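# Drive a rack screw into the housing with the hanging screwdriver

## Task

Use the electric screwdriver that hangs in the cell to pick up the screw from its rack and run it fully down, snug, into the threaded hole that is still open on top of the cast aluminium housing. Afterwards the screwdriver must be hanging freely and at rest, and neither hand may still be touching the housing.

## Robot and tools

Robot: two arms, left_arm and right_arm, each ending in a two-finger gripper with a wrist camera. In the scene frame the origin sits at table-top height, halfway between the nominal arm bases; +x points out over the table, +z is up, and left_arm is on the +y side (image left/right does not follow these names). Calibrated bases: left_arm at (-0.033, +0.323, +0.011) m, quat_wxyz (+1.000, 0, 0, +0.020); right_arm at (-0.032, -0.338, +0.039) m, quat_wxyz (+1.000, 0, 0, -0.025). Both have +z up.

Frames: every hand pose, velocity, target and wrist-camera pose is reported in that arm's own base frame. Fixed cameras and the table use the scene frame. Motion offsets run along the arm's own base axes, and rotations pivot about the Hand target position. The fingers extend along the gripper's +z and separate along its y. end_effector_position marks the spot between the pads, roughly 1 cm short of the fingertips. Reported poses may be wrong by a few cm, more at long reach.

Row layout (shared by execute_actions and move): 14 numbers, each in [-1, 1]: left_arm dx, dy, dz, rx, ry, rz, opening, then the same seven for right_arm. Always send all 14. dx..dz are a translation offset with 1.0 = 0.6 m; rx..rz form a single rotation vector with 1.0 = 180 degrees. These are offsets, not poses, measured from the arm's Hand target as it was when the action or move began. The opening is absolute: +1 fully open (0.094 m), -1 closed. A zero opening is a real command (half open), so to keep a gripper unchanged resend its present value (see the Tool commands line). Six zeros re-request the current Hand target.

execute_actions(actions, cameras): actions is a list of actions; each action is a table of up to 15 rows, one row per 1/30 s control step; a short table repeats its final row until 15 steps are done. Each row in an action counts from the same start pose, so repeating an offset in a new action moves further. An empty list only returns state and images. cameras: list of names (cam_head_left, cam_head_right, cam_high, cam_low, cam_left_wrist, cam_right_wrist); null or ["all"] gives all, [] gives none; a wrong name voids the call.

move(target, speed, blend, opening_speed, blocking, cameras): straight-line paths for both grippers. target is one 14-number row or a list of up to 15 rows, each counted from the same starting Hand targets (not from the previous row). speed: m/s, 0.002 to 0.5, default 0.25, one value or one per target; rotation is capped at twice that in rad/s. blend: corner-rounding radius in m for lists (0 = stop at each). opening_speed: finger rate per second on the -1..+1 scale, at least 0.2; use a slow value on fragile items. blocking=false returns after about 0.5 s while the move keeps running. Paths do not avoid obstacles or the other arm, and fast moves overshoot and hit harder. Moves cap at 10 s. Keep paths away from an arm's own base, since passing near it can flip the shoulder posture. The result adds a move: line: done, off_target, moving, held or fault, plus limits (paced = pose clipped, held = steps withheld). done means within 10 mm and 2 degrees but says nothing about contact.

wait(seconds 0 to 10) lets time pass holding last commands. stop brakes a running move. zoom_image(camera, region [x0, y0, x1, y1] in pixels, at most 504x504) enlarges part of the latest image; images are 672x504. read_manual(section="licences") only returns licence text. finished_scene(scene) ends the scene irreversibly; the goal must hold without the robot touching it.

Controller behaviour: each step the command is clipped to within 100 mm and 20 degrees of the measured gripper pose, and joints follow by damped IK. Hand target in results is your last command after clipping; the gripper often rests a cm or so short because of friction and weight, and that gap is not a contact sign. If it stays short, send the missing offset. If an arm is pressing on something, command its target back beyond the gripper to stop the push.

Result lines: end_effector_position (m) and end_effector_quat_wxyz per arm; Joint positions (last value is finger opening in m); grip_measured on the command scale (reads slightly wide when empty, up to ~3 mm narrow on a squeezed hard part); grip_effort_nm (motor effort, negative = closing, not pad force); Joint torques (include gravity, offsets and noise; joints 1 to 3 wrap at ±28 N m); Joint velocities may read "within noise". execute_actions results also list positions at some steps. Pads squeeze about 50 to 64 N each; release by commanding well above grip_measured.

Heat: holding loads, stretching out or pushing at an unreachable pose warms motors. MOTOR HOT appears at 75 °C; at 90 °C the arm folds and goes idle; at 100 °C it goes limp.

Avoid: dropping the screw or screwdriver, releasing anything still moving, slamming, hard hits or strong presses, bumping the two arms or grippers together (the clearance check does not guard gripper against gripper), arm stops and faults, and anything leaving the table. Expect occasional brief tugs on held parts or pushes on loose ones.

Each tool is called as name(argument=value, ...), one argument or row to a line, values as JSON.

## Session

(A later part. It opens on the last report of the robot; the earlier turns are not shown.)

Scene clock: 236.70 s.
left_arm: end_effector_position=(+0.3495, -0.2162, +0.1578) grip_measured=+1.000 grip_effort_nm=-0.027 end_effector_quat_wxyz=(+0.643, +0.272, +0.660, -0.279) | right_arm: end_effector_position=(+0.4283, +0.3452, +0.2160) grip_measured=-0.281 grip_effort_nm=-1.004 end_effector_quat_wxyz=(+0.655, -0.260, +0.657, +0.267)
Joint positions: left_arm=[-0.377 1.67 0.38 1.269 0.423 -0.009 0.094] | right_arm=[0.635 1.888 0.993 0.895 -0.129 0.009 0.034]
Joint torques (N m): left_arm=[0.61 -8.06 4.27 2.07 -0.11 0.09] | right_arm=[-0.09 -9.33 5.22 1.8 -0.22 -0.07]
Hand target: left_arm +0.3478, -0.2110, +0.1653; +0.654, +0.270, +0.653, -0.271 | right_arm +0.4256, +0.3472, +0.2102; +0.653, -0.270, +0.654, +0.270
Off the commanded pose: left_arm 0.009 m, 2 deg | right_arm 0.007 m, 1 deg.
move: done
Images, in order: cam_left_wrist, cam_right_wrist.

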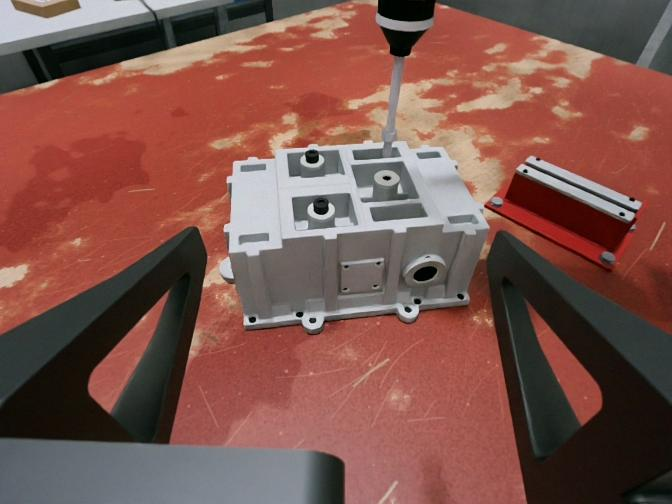

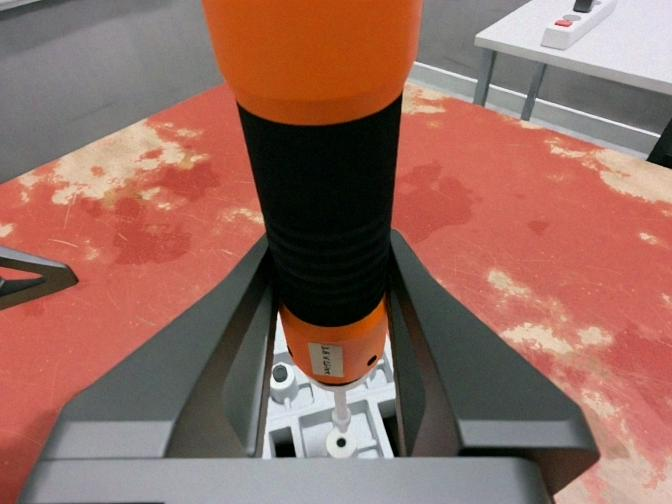

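move(
  target=[0,0,0,0,0,0,1,-0.0026,0.0005,-0.016,0,0,0,-0.4],
  speed=0.04,
  cameras=["cam_left_wrist","cam_right_wrist"],
)

zoom_image(
  camera="cam_left_wrist",
  region=[310, 70, 450, 210],
)

zoom_image(
  camera="cam_right_wrist",
  region=[290, 380, 410, 460],
)

Scene clock: 256.50 s.
left_arm: end_effector_position=(+0.3495, -0.2162, +0.1578) grip_measured=+1.000 grip_effort_nm=-0.022 end_effector_quat_wxyz=(+0.643, +0.272, +0.660, -0.279) | right_arm: end_effector_position=(+0.4276, +0.3449, +0.2084) grip_measured=-0.281 grip_effort_nm=-1.018 end_effector_quat_wxyz=(+0.657, -0.260, +0.655, +0.267)
Joint positions: left_arm=[-0.377 1.67 0.38 1.269 0.423 -0.009 0.094] | right_arm=[0.635 1.908 0.977 0.936 -0.13 0.009 0.034]
Joint torques (N m): left_arm=[0.64 -8.06 4.26 2.07 -0.12 0.07] | right_arm=[0.34 -9.32 4.94 1.82 -0.2 -0.09]
Hand target: left_arm +0.3478, -0.2111, +0.1652; +0.654, +0.270, +0.653, -0.271 | right_arm +0.4240, +0.3475, +0.2005; +0.653, -0.270, +0.654, +0.270
Off the commanded pose: left_arm 0.009 m, 2 deg | right_arm 0.009 m, 1 deg.
move: done
Images, in order: cam_left_wrist, cam_right_wrist.

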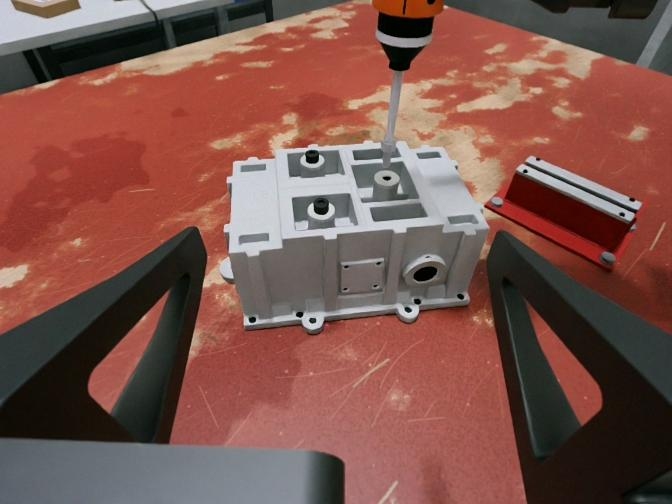

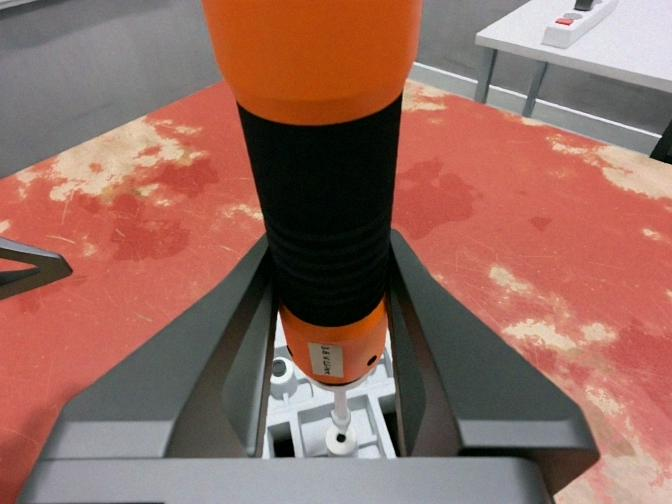

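Scaled by 3.600 from the camera's 672x504 image, which has a finer 960x720 frame.

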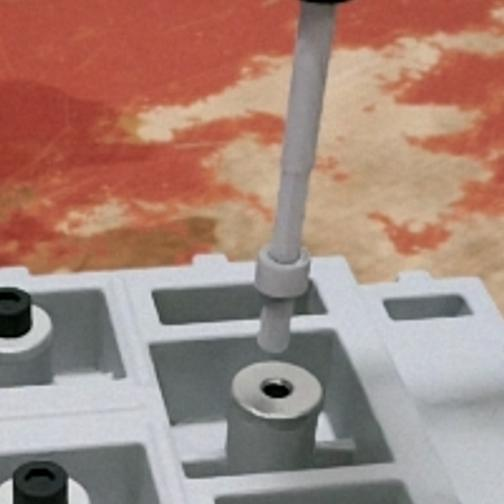

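Scaled by 4.200 from the camera's 672x504 image, which has a finer 960x720 frame.

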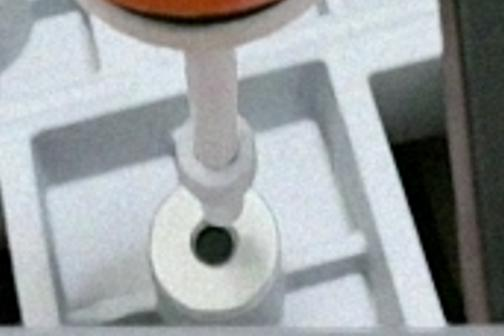

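move(
  target=[0,0,0,0,0,0,1,-0.004,0.0015,-0.01,0,0,0,-0.4],
  speed=0.04,
  cameras=["cam_left_wrist","cam_right_wrist"],
)

zoom_image(
  camera="cam_left_wrist",
  region=[310, 70, 450, 210],
)

zoom_image(
  camera="cam_right_wrist",
  region=[290, 380, 410, 460],
)

Scene clock: 266.37 s.
left_arm: end_effector_position=(+0.3495, -0.2162, +0.1579) grip_measured=+1.000 grip_effort_nm=-0.022 end_effector_quat_wxyz=(+0.643, +0.272, +0.659, -0.279) | right_arm: end_effector_position=(+0.4266, +0.3441, +0.2029) grip_measured=-0.281 grip_effort_nm=-1.013 end_effector_quat_wxyz=(+0.657, -0.260, +0.655, +0.268)
Joint positions: left_arm=[-0.377 1.67 0.38 1.27 0.423 -0.009 0.094] | right_arm=[0.635 1.919 0.963 0.963 -0.13 0.009 0.034]
Joint torques (N m): left_arm=[0.58 -8.08 4.27 2.06 -0.12 0.08] | right_arm=[0.72 -9.09 4.59 1.81 -0.11 -0.11]
Hand target: left_arm +0.3478, -0.2111, +0.1653; +0.654, +0.270, +0.653, -0.271 | right_arm +0.4216, +0.3484, +0.1944; +0.653, -0.270, +0.654, +0.270
Off the commanded pose: left_arm 0.009 m, 2 deg | right_arm 0.011 m, 1 deg.
move: off_target (right_arm)
Images, in order: cam_left_wrist, cam_right_wrist.

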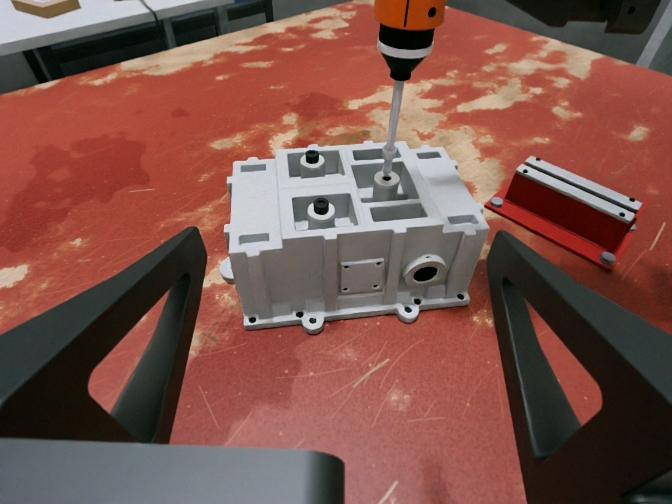

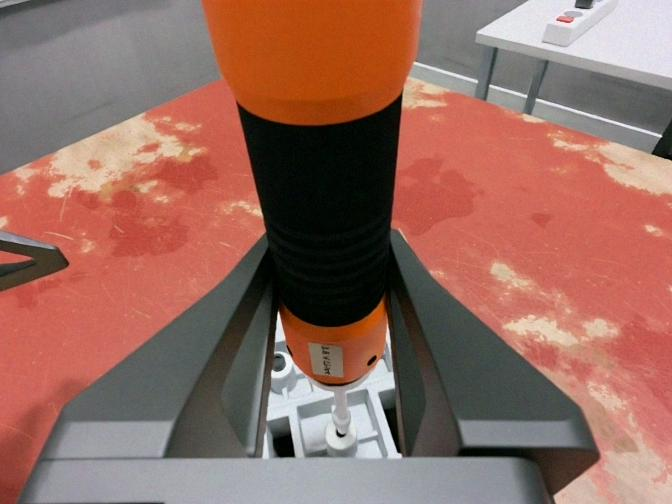

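Scaled by 3.600 from the camera's 672x504 image, which has a finer 960x720 frame.

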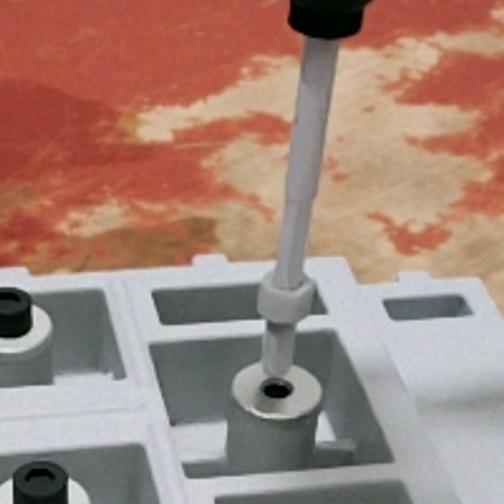

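Scaled by 4.200 from the camera's 672x504 image, which has a finer 960x720 frame.

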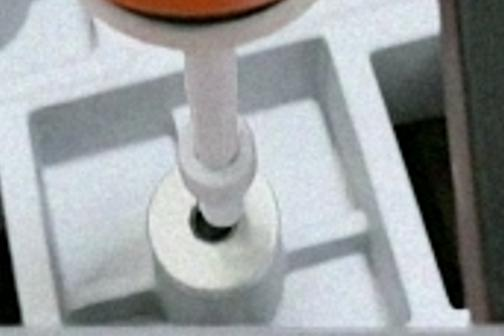

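move(
  target=[0,0,0,0,0,0,1,-0.001,0.0025,0,0,0,0,-0.4],
  speed=0.04,
  cameras=["cam_left_wrist","cam_right_wrist"],
)

zoom_image(
  camera="cam_left_wrist",
  region=[310, 70, 450, 210],
)

zoom_image(
  camera="cam_right_wrist",
  region=[290, 380, 410, 460],
)

Scene clock: 276.47 s.
left_arm: end_effector_position=(+0.3495, -0.2162, +0.1579) grip_measured=+1.000 grip_effort_nm=-0.027 end_effector_quat_wxyz=(+0.643, +0.273, +0.659, -0.278) | right_arm: end_effector_position=(+0.4258, +0.3451, +0.2031) grip_measured=-0.281 grip_effort_nm=-1.009 end_effector_quat_wxyz=(+0.657, -0.261, +0.654, +0.268)
Joint positions: left_arm=[-0.377 1.67 0.38 1.27 0.423 -0.008 0.094] | right_arm=[0.637 1.919 0.963 0.963 -0.13 0.009 0.034]
Joint torques (N m): left_arm=[0.62 -8.03 4.23 2.07 -0.13 0.07] | right_arm=[0.76 -9.05 4.98 1.76 -0.08 -0.09]
Hand target: left_arm +0.3478, -0.2111, +0.1653; +0.654, +0.270, +0.653, -0.271 | right_arm +0.4211, +0.3498, +0.1944; +0.653, -0.270, +0.654, +0.270
Off the commanded pose: left_arm 0.009 m, 2 deg | right_arm 0.011 m, 1 deg.
move: off_target (right_arm)
Images, in order: cam_left_wrist, cam_right_wrist.

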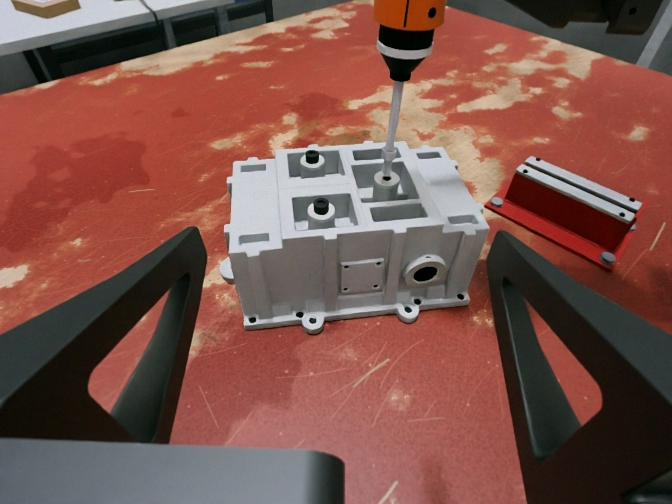

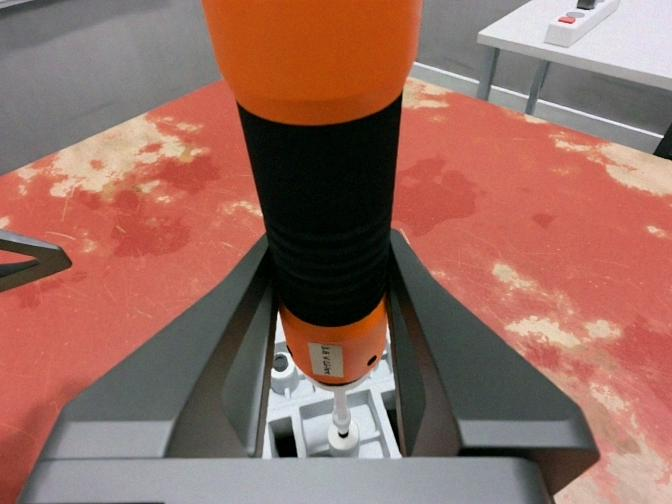

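Scaled by 3.600 from the camera's 672x504 image, which has a finer 960x720 frame.

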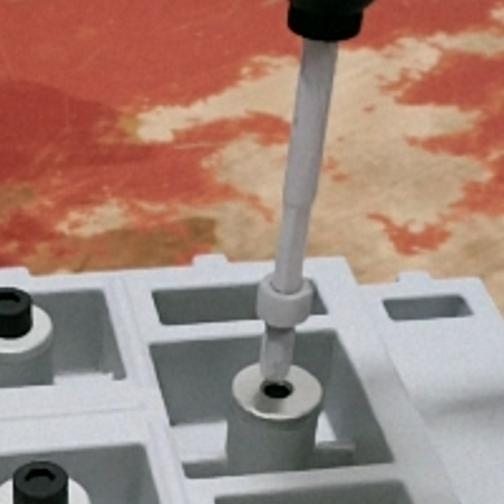

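Scaled by 4.200 from the camera's 672x504 image, which has a finer 960x720 frame.

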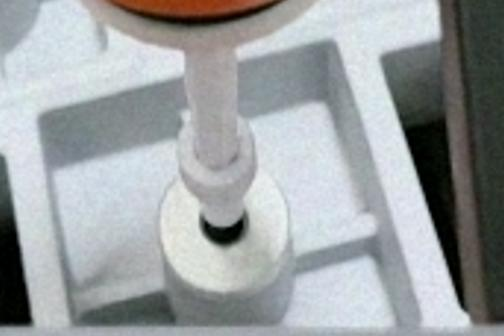

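move(
  target=[0,0,0,0,0,0,1,-0.001,-0.0002,-0.016,-0.003,0.003,0,-0.4],
  speed=0.04,
  cameras=["cam_left_wrist","cam_right_wrist"],
)

zoom_image(
  camera="cam_left_wrist",
  region=[310, 70, 450, 210],
)

zoom_image(
  camera="cam_right_wrist",
  region=[290, 380, 410, 460],
)

Scene clock: 286.47 s.
left_arm: end_effector_position=(+0.3495, -0.2162, +0.1579) grip_measured=+1.000 grip_effort_nm=-0.027 end_effector_quat_wxyz=(+0.643, +0.273, +0.659, -0.278) | right_arm: end_effector_position=(+0.4257, +0.3451, +0.1995) grip_measured=-0.281 grip_effort_nm=-1.004 end_effector_quat_wxyz=(+0.658, -0.261, +0.653, +0.269)
Joint positions: left_arm=[-0.377 1.67 0.38 1.27 0.423 -0.008 0.094] | right_arm=[0.637 1.93 0.957 0.983 -0.13 0.009 0.034]
Joint torques (N m): left_arm=[0.61 -8.03 4.33 2.07 -0.11 0.08] | right_arm=[1.03 -8.76 4.49 1.69 -0.07 -0.12]
Hand target: left_arm +0.3478, -0.2111, +0.1653; +0.654, +0.270, +0.653, -0.271 | right_arm +0.4205, +0.3497, +0.1850; +0.649, -0.272, +0.658, +0.268
Off the commanded pose: left_arm 0.009 m, 2 deg | right_arm 0.016 m, 2 deg.
move: off_target (right_arm)
Images, in order: cam_left_wrist, cam_right_wrist.

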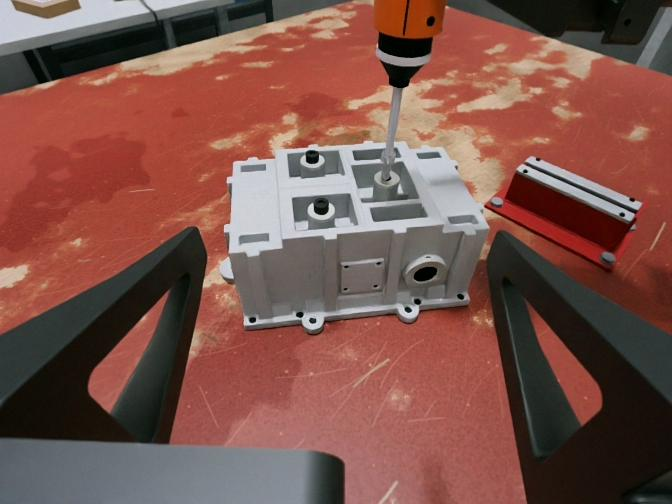

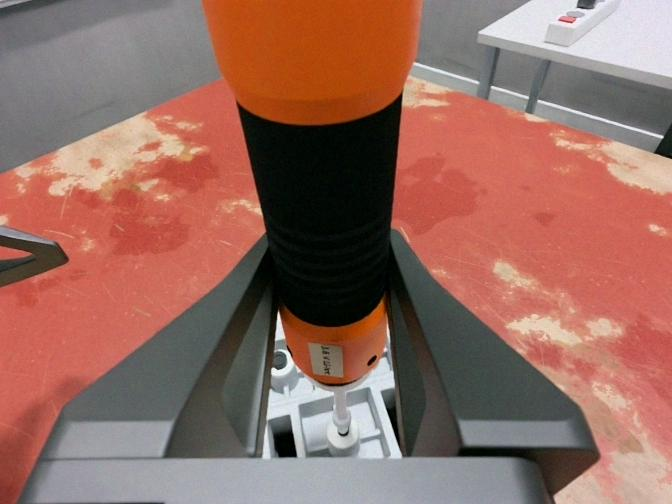

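Scaled by 3.600 from the camera's 672x504 image, which has a finer 960x720 frame.

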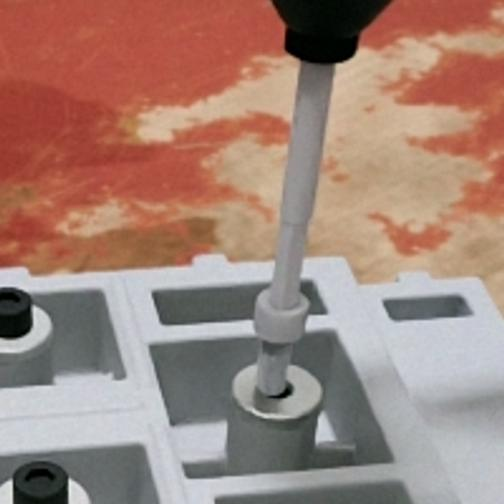

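Scaled by 4.200 from the camera's 672x504 image, which has a finer 960x720 frame.

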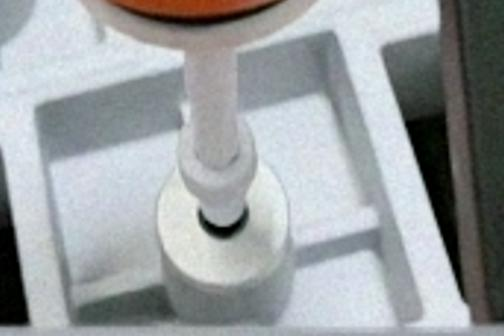

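move(
  target=[0,0,0,0,0,0,1,-0.002,-0.0005,0.001,-0.004,0.004,0,-0.4],
  speed=0.04,
  cameras=["cam_left_wrist","cam_right_wrist"],
)

zoom_image(
  camera="cam_left_wrist",
  region=[310, 70, 450, 210],
)

zoom_image(
  camera="cam_right_wrist",
  region=[290, 380, 410, 460],
)

Scene clock: 296.00 s.
left_arm: end_effector_position=(+0.3495, -0.2162, +0.1579) grip_measured=+1.000 grip_effort_nm=-0.032 end_effector_quat_wxyz=(+0.643, +0.273, +0.659, -0.278) | right_arm: end_effector_position=(+0.4257, +0.3450, +0.1994) grip_measured=-0.281 grip_effort_nm=-1.013 end_effector_quat_wxyz=(+0.658, -0.261, +0.653, +0.268)
Joint positions: left_arm=[-0.377 1.67 0.38 1.27 0.423 -0.008 0.094] | right_arm=[0.637 1.93 0.957 0.984 -0.13 0.009 0.034]
Joint torques (N m): left_arm=[0.64 -8.02 4.33 2.07 -0.11 0.09] | right_arm=[1.07 -10.09 4.53 1.39 -0.08 -0.14]
Hand target: left_arm +0.3478, -0.2111, +0.1653; +0.654, +0.270, +0.653, -0.271 | right_arm +0.4193, +0.3494, +0.1856; +0.643, -0.274, +0.664, +0.266
Off the commanded pose: left_arm 0.009 m, 2 deg | right_arm 0.016 m, 3 deg.
move: off_target (right_arm)
Images, in order: cam_left_wrist, cam_right_wrist.

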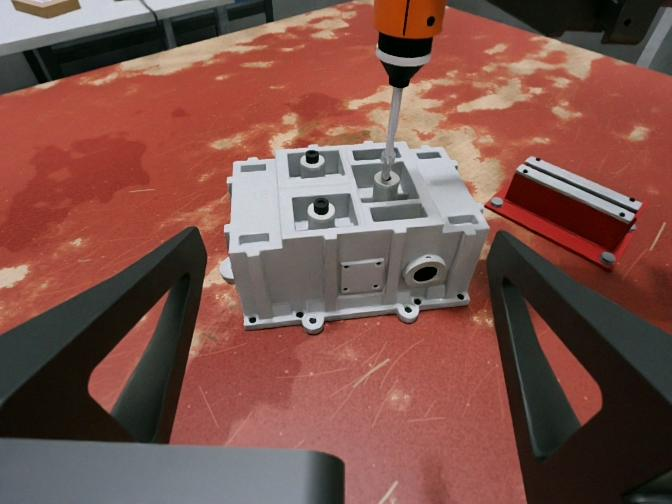

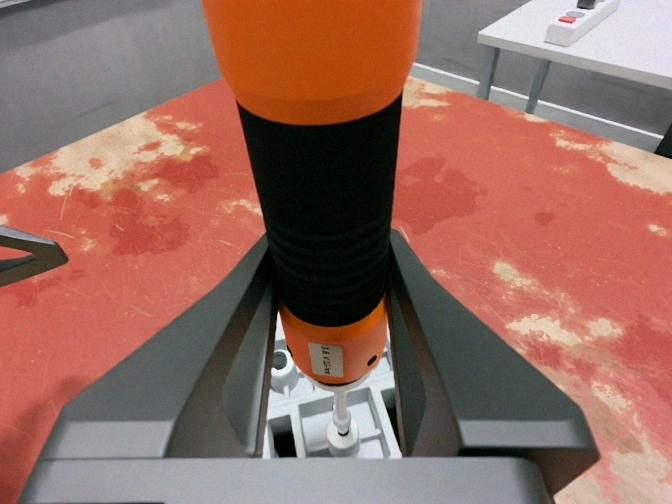

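Scaled by 3.600 from the camera's 672x504 image, which has a finer 960x720 frame.

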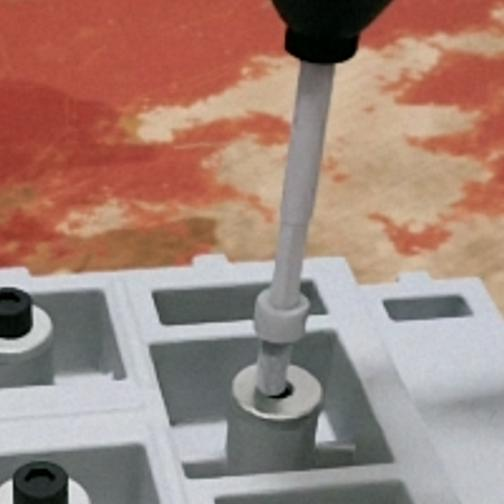

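Scaled by 4.200 from the camera's 672x504 image, which has a finer 960x720 frame.

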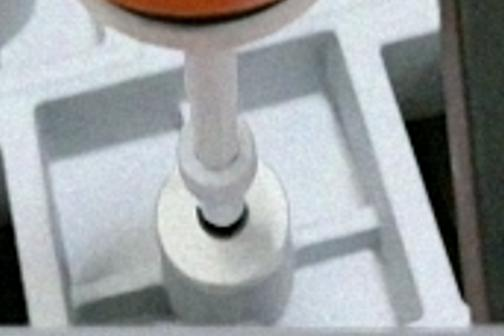

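move(
  target=[0,0,0,0,0,0,1,-0.001,-0.0005,0.004,-0.005,0.005,0,-0.4],
  speed=0.04,
  cameras=["cam_left_wrist","cam_right_wrist"],
)

zoom_image(
  camera="cam_left_wrist",
  region=[310, 70, 450, 210],
)

zoom_image(
  camera="cam_right_wrist",
  region=[290, 380, 410, 460],
)

Scene clock: 303.70 s.
left_arm: end_effector_position=(+0.3495, -0.2162, +0.1579) grip_measured=+1.000 grip_effort_nm=-0.027 end_effector_quat_wxyz=(+0.643, +0.273, +0.659, -0.278) | right_arm: end_effector_position=(+0.4256, +0.3452, +0.1972) grip_measured=-0.281 grip_effort_nm=-1.009 end_effector_quat_wxyz=(+0.655, -0.263, +0.656, +0.267)
Joint positions: left_arm=[-0.377 1.67 0.38 1.27 0.423 -0.008 0.094] | right_arm=[0.638 1.93 0.957 0.975 -0.13 0.005 0.034]
Joint torques (N m): left_arm=[0.61 -8.03 4.26 2.06 -0.12 0.08] | right_arm=[1.22 -11.99 5.07 0.99 -0.06 -0.1]
Hand target: left_arm +0.3478, -0.2111, +0.1652; +0.654, +0.270, +0.653, -0.271 | right_arm +0.4186, +0.3492, +0.1879; +0.635, -0.277, +0.671, +0.263
Off the commanded pose: left_arm 0.009 m, 2 deg | right_arm 0.012 m, 3 deg.
move: off_target (right_arm)
Images, in order: cam_left_wrist, cam_right_wrist.

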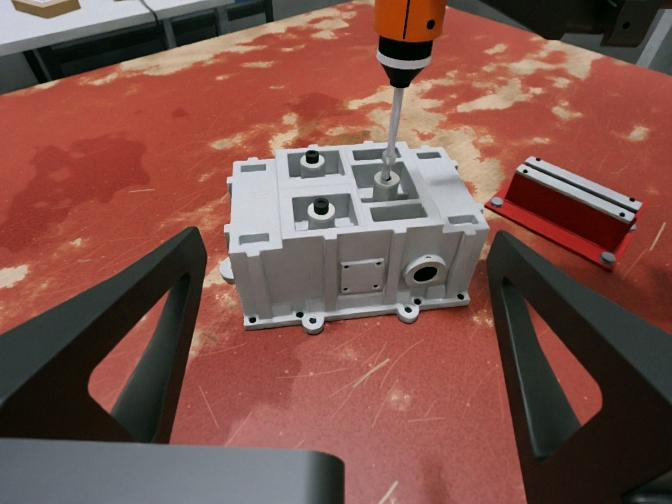

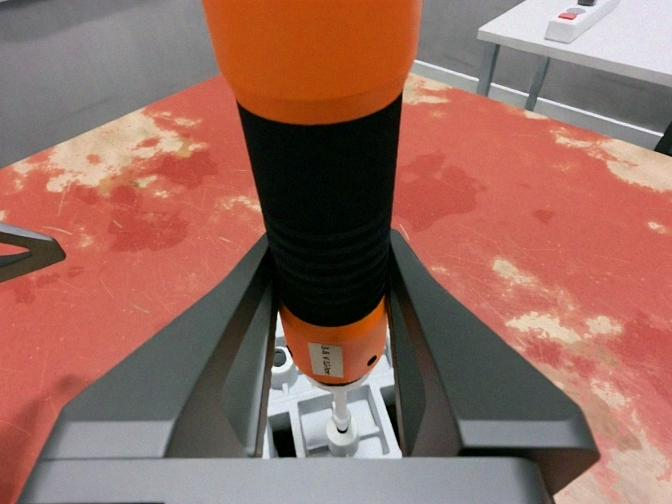

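Scaled by 3.600 from the camera's 672x504 image, which has a finer 960x720 frame.

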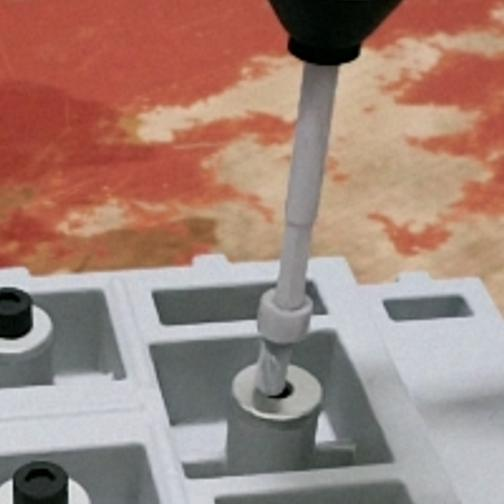

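Scaled by 4.200 from the camera's 672x504 image, which has a finer 960x720 frame.

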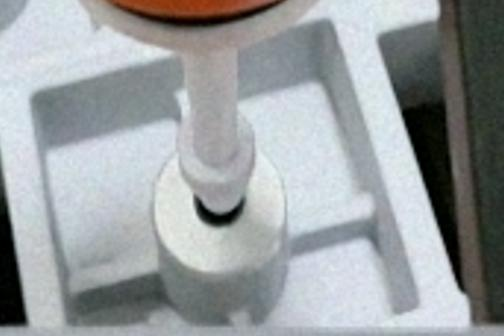

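move(
  target=[0,0,0,0,0,0,1,-0.001,-0.0005,0.006,-0.004,0.004,0,-0.4],
  speed=0.04,
  cameras=["cam_left_wrist","cam_right_wrist"],
)

zoom_image(
  camera="cam_left_wrist",
  region=[310, 70, 450, 210],
)

zoom_image(
  camera="cam_right_wrist",
  region=[290, 380, 410, 460],
)

Scene clock: 311.73 s.
left_arm: end_effector_position=(+0.3495, -0.2162, +0.1579) grip_measured=+1.000 grip_effort_nm=-0.032 end_effector_quat_wxyz=(+0.643, +0.273, +0.659, -0.278) | right_arm: end_effector_position=(+0.4246, +0.3448, +0.1944) grip_measured=-0.281 grip_effort_nm=-1.009 end_effector_quat_wxyz=(+0.648, -0.267, +0.664, +0.263)
Joint positions: left_arm=[-0.377 1.67 0.38 1.27 0.423 -0.008 0.094] | right_arm=[0.638 1.919 0.957 0.939 -0.13 0.001 0.034]
Joint torques (N m): left_arm=[0.61 -8.05 4.27 2.06 -0.12 0.08] | right_arm=[1.28 -12.83 5.72 0.89 -0.05 -0.1]
Hand target: left_arm +0.3478, -0.2111, +0.1652; +0.654, +0.270, +0.653, -0.271 | right_arm +0.4181, +0.3488, +0.1913; +0.629, -0.280, +0.677, +0.260
Off the commanded pose: left_arm 0.009 m, 2 deg | right_arm 0.008 m, 3 deg.
move: off_target (right_arm)
Images, in order: cam_left_wrist, cam_right_wrist.

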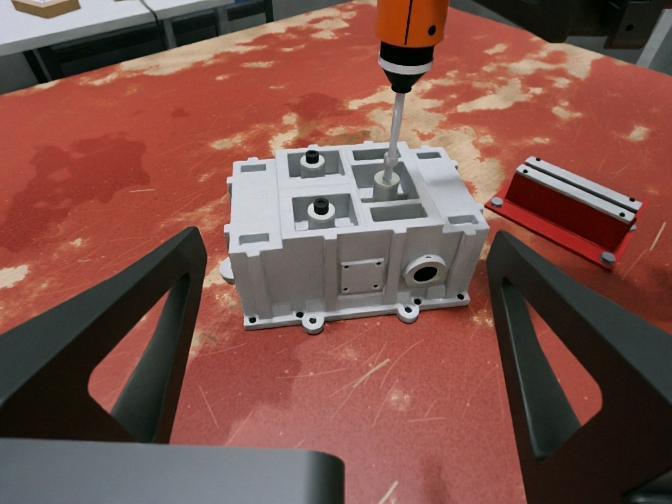

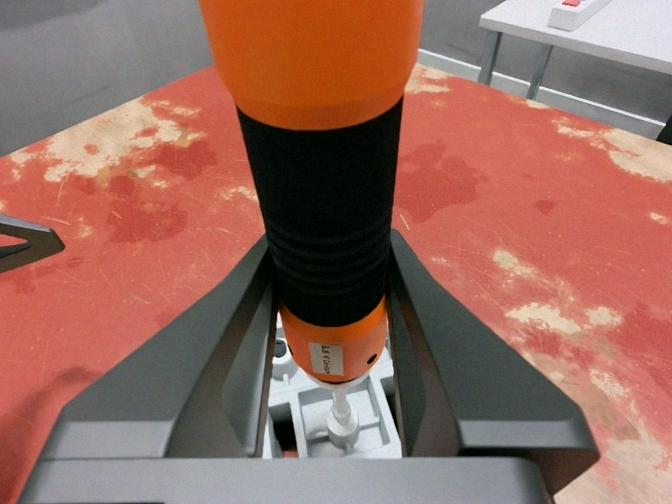

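Scaled by 3.600 from the camera's 672x504 image, which has a finer 960x720 frame.

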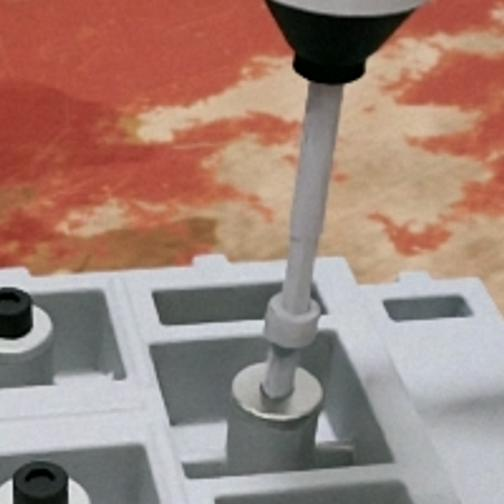

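Scaled by 4.200 from the camera's 672x504 image, which has a finer 960x720 frame.

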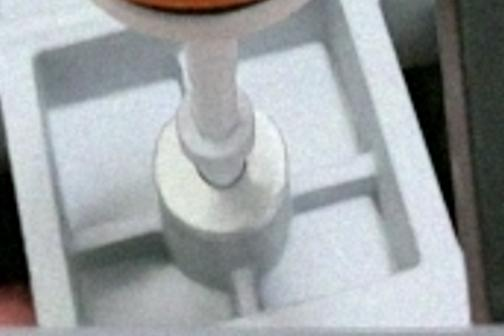

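move(
  target=[0,0,0,0,0,0,1,0.0015,0.0015,-0.025,-0.001,0.001,0,-0.4],
  speed=0.04,
  cameras=["cam_left_wrist","cam_right_wrist"],
)

zoom_image(
  camera="cam_left_wrist",
  region=[310, 70, 450, 210],
)

zoom_image(
  camera="cam_right_wrist",
  region=[290, 380, 410, 460],
)

Scene clock: 318.93 s.
left_arm: end_effector_position=(+0.3495, -0.2162, +0.1579) grip_measured=+1.000 grip_effort_nm=-0.022 end_effector_quat_wxyz=(+0.643, +0.273, +0.659, -0.278) | right_arm: end_effector_position=(+0.4246, +0.3448, +0.1948) grip_measured=-0.281 grip_effort_nm=-1.009 end_effector_quat_wxyz=(+0.648, -0.267, +0.663, +0.263)
Joint positions: left_arm=[-0.377 1.67 0.38 1.27 0.423 -0.008 0.094] | right_arm=[0.638 1.919 0.957 0.94 -0.13 0.001 0.034]
Joint torques (N m): left_arm=[0.62 -8.06 4.29 2.08 -0.11 0.08] | right_arm=[1.2 -9.48 5.03 1.32 -0.06 -0.11]
Hand target: left_arm +0.3478, -0.2111, +0.1652; +0.654, +0.270, +0.653, -0.271 | right_arm +0.4190, +0.3497, +0.1765; +0.628, -0.280, +0.678, +0.260
Off the commanded pose: left_arm 0.009 m, 2 deg | right_arm 0.020 m, 3 deg.
move: off_target (right_arm)
Images, in order: cam_left_wrist, cam_right_wrist.

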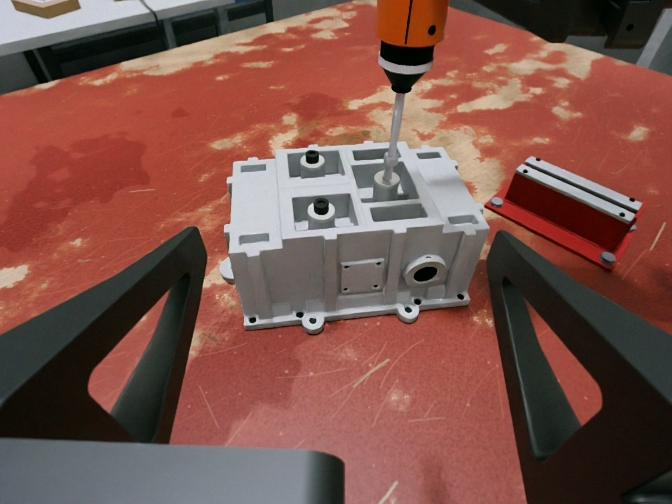

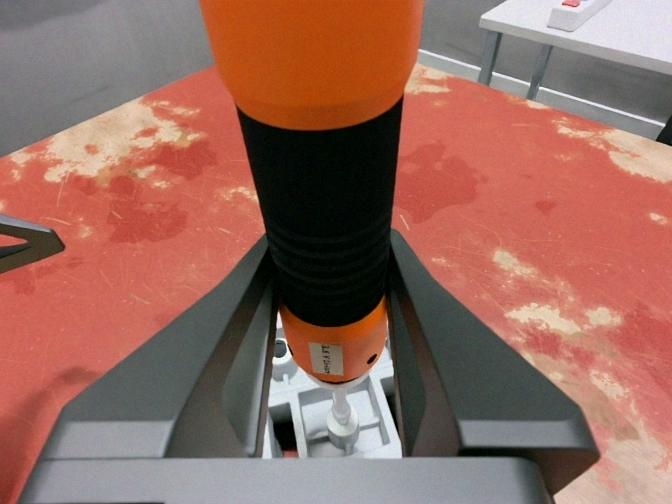

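Scaled by 3.600 from the camera's 672x504 image, which has a finer 960x720 frame.

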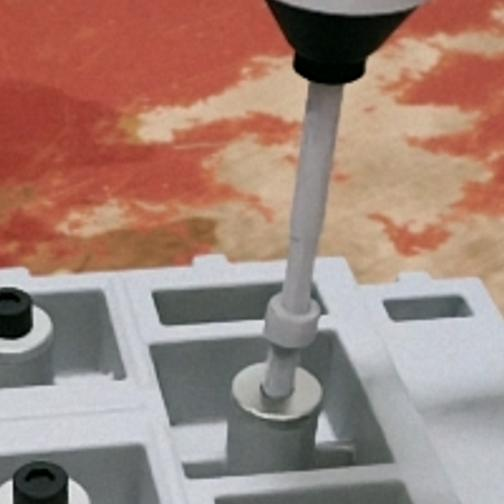

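Scaled by 4.200 from the camera's 672x504 image, which has a finer 960x720 frame.

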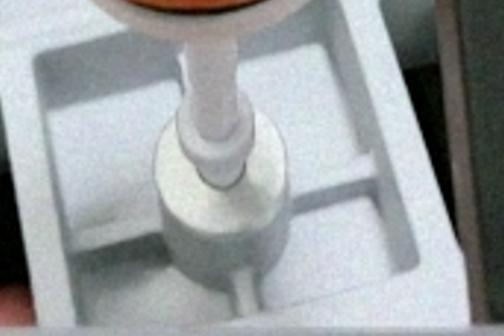

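Keep pressing as before.

move(
  target=[0,0,0,0,0,0,1,-0.001,-0.001,-0.04,-0.001,0.001,0,-0.4],
  speed=0.04,
  cameras=["cam_left_wrist","cam_right_wrist"],
)

zoom_image(
  camera="cam_left_wrist",
  region=[310, 70, 450, 210],
)

zoom_image(
  camera="cam_right_wrist",
  region=[290, 380, 410, 460],
)

Scene clock: 325.30 s.
left_arm: end_effector_position=(+0.3495, -0.2162, +0.1579) grip_measured=+1.000 grip_effort_nm=-0.027 end_effector_quat_wxyz=(+0.643, +0.273, +0.659, -0.278) | right_arm: end_effector_position=(+0.4234, +0.3449, +0.1931) grip_measured=-0.281 grip_effort_nm=-1.009 end_effector_quat_wxyz=(+0.664, -0.263, +0.647, +0.267)
Joint positions: left_arm=[-0.377 1.67 0.38 1.27 0.423 -0.008 0.094] | right_arm=[0.639 1.952 0.937 1.039 -0.13 0 0.034]
Joint torques (N m): left_arm=[0.62 -8.02 4.33 2.07 -0.13 0.08] | right_arm=[1.03 -7.62 3.52 1.16 -0.07 -0.11]
Hand target: left_arm +0.3478, -0.2111, +0.1652; +0.654, +0.270, +0.653, -0.271 | right_arm +0.4184, +0.3492, +0.1525; +0.627, -0.281, +0.679, +0.259
Off the commanded pose: left_arm 0.009 m, 2 deg | right_arm 0.041 m, 6 deg.
move: off_target (right_arm)
Images, in order: cam_left_wrist, cam_right_wrist.

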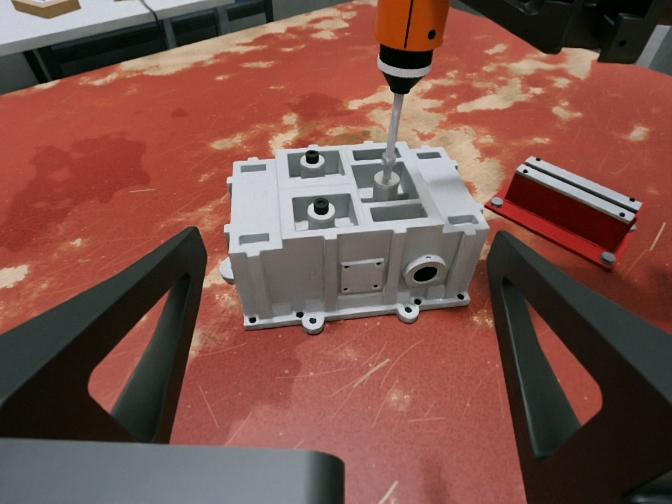

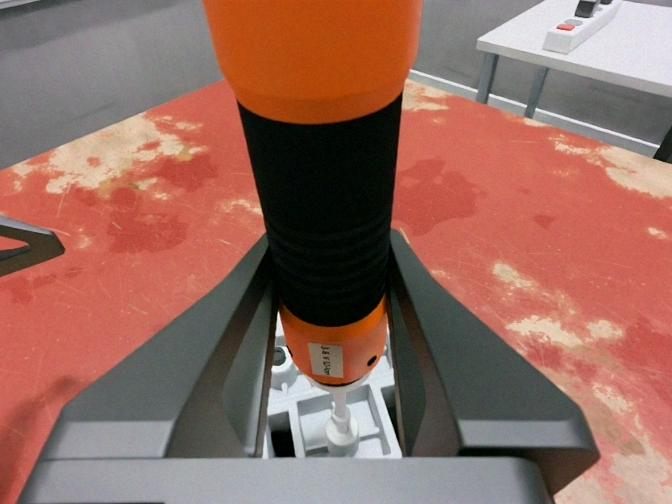

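Scaled by 3.600 from the camera's 672x504 image, which has a finer 960x720 frame.

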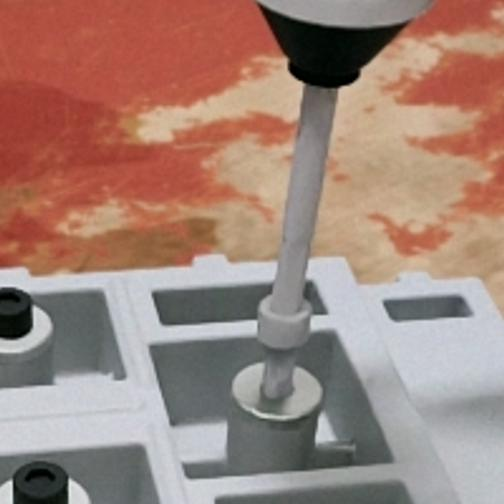

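Scaled by 4.200 from the camera's 672x504 image, which has a finer 960x720 frame.

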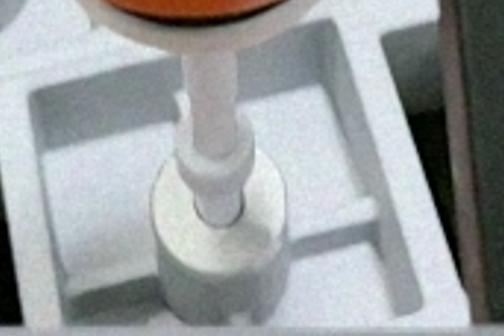

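move(
  target=[0,0,0,0,0,0,1,0.001,0.001,-0.05,0,0,0,-0.4],
  speed=0.04,
  cameras=["cam_left_wrist","cam_right_wrist"],
)

zoom_image(
  camera="cam_left_wrist",
  region=[310, 70, 450, 210],
)

zoom_image(
  camera="cam_right_wrist",
  region=[290, 380, 410, 460],
)

Scene clock: 334.17 s.
left_arm: end_effector_position=(+0.3495, -0.2162, +0.1580) grip_measured=+1.000 grip_effort_nm=-0.027 end_effector_quat_wxyz=(+0.643, +0.273, +0.659, -0.278) | right_arm: end_effector_position=(+0.4205, +0.3432, +0.1874) grip_measured=-0.281 grip_effort_nm=-1.013 end_effector_quat_wxyz=(+0.689, -0.256, +0.620, +0.274)
Joint positions: left_arm=[-0.377 1.67 0.38 1.27 0.423 -0.008 0.094] | right_arm=[0.64 2.02 0.905 1.216 -0.13 0 0.034]
Joint torques (N m): left_arm=[0.64 -8.05 4.27 2.08 -0.11 0.09] | right_arm=[0.84 -6.27 2.97 0.65 -0.02 -0.11]
Hand target: left_arm +0.3478, -0.2111, +0.1653; +0.654, +0.270, +0.653, -0.271 | right_arm +0.4190, +0.3498, +0.1226; +0.627, -0.281, +0.679, +0.259
Off the commanded pose: left_arm 0.009 m, 2 deg | right_arm 0.065 m, 10 deg.
move: off_target (right_arm)
Images, in order: cam_left_wrist, cam_right_wrist.

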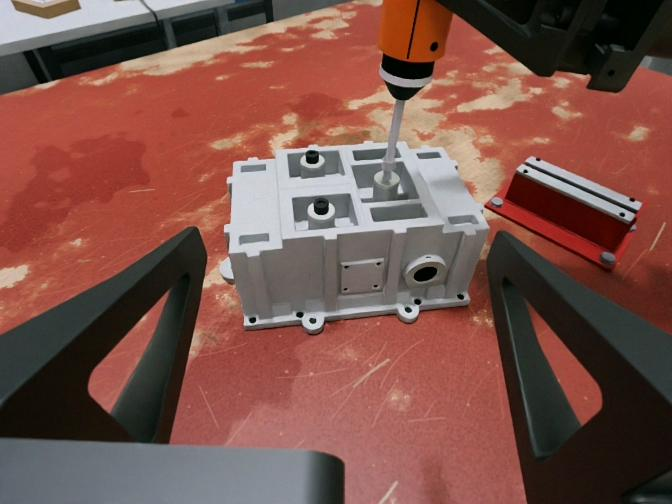

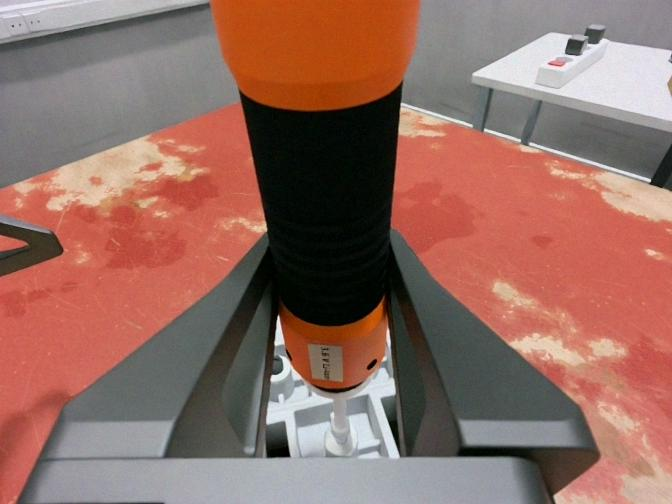

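Scaled by 3.600 from the camera's 672x504 image, which has a finer 960x720 frame.

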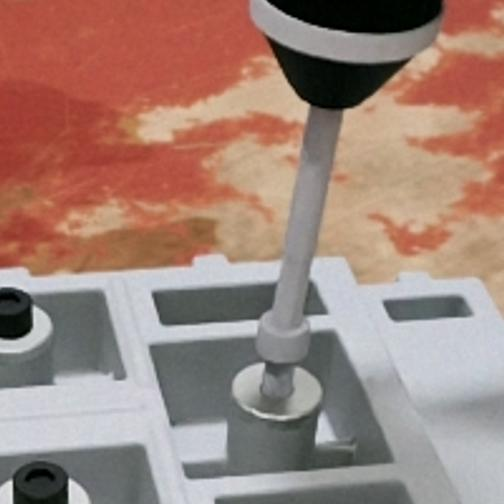

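Scaled by 4.200 from the camera's 672x504 image, which has a finer 960x720 frame.

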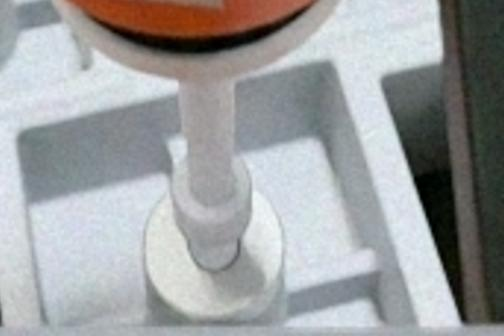

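move(
  target=[0,0,0,0,0,0,1,0.014,0.014,-0.025,0,0,0,-0.4],
  speed=0.04,
  cameras=["cam_left_wrist","cam_right_wrist"],
)

zoom_image(
  camera="cam_left_wrist",
  region=[310, 70, 450, 210],
)

Scene clock: 341.43 s.
left_arm: end_effector_position=(+0.3495, -0.2162, +0.1580) grip_measured=+1.000 grip_effort_nm=-0.027 end_effector_quat_wxyz=(+0.643, +0.273, +0.659, -0.278) | right_arm: end_effector_position=(+0.4216, +0.3449, +0.1776) grip_measured=-0.281 grip_effort_nm=-1.009 end_effector_quat_wxyz=(+0.698, -0.254, +0.610, +0.276)
Joint positions: left_arm=[-0.377 1.67 0.38 1.27 0.423 -0.008 0.094] | right_arm=[0.641 2.082 0.907 1.303 -0.13 -0.001 0.034]
Joint torques (N m): left_arm=[0.59 -8.01 4.29 2.07 -0.11 0.08] | right_arm=[1.16 -5.48 4.77 0.24 -0.04 -0.11]
Hand target: left_arm +0.3478, -0.2111, +0.1653; +0.654, +0.270, +0.653, -0.271 | right_arm +0.4274, +0.3582, +0.1075; +0.627, -0.281, +0.679, +0.259
Off the commanded pose: left_arm 0.009 m, 2 deg | right_arm 0.071 m, 12 deg.
move: off_target (right_arm)
Images, in order: cam_left_wrist, cam_right_wrist.

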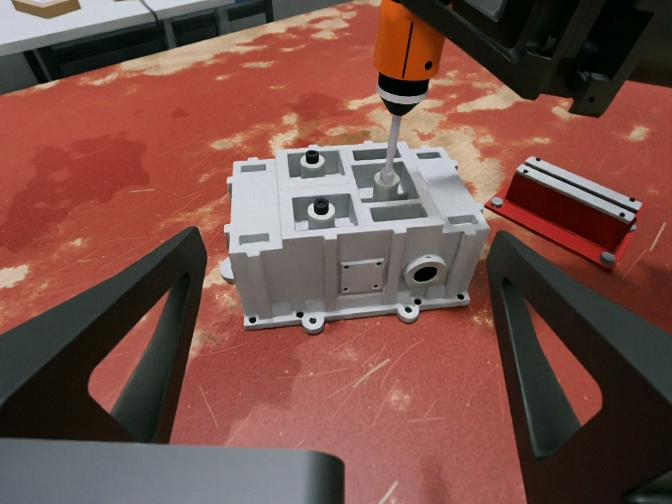

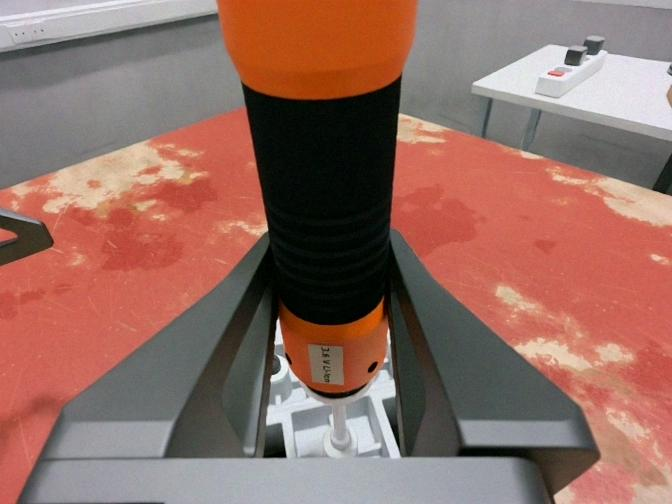

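Scaled by 3.600 from the camera's 672x504 image, which has a finer 960x720 frame.

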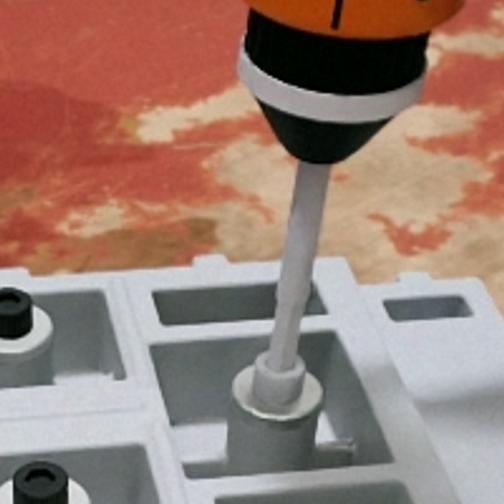

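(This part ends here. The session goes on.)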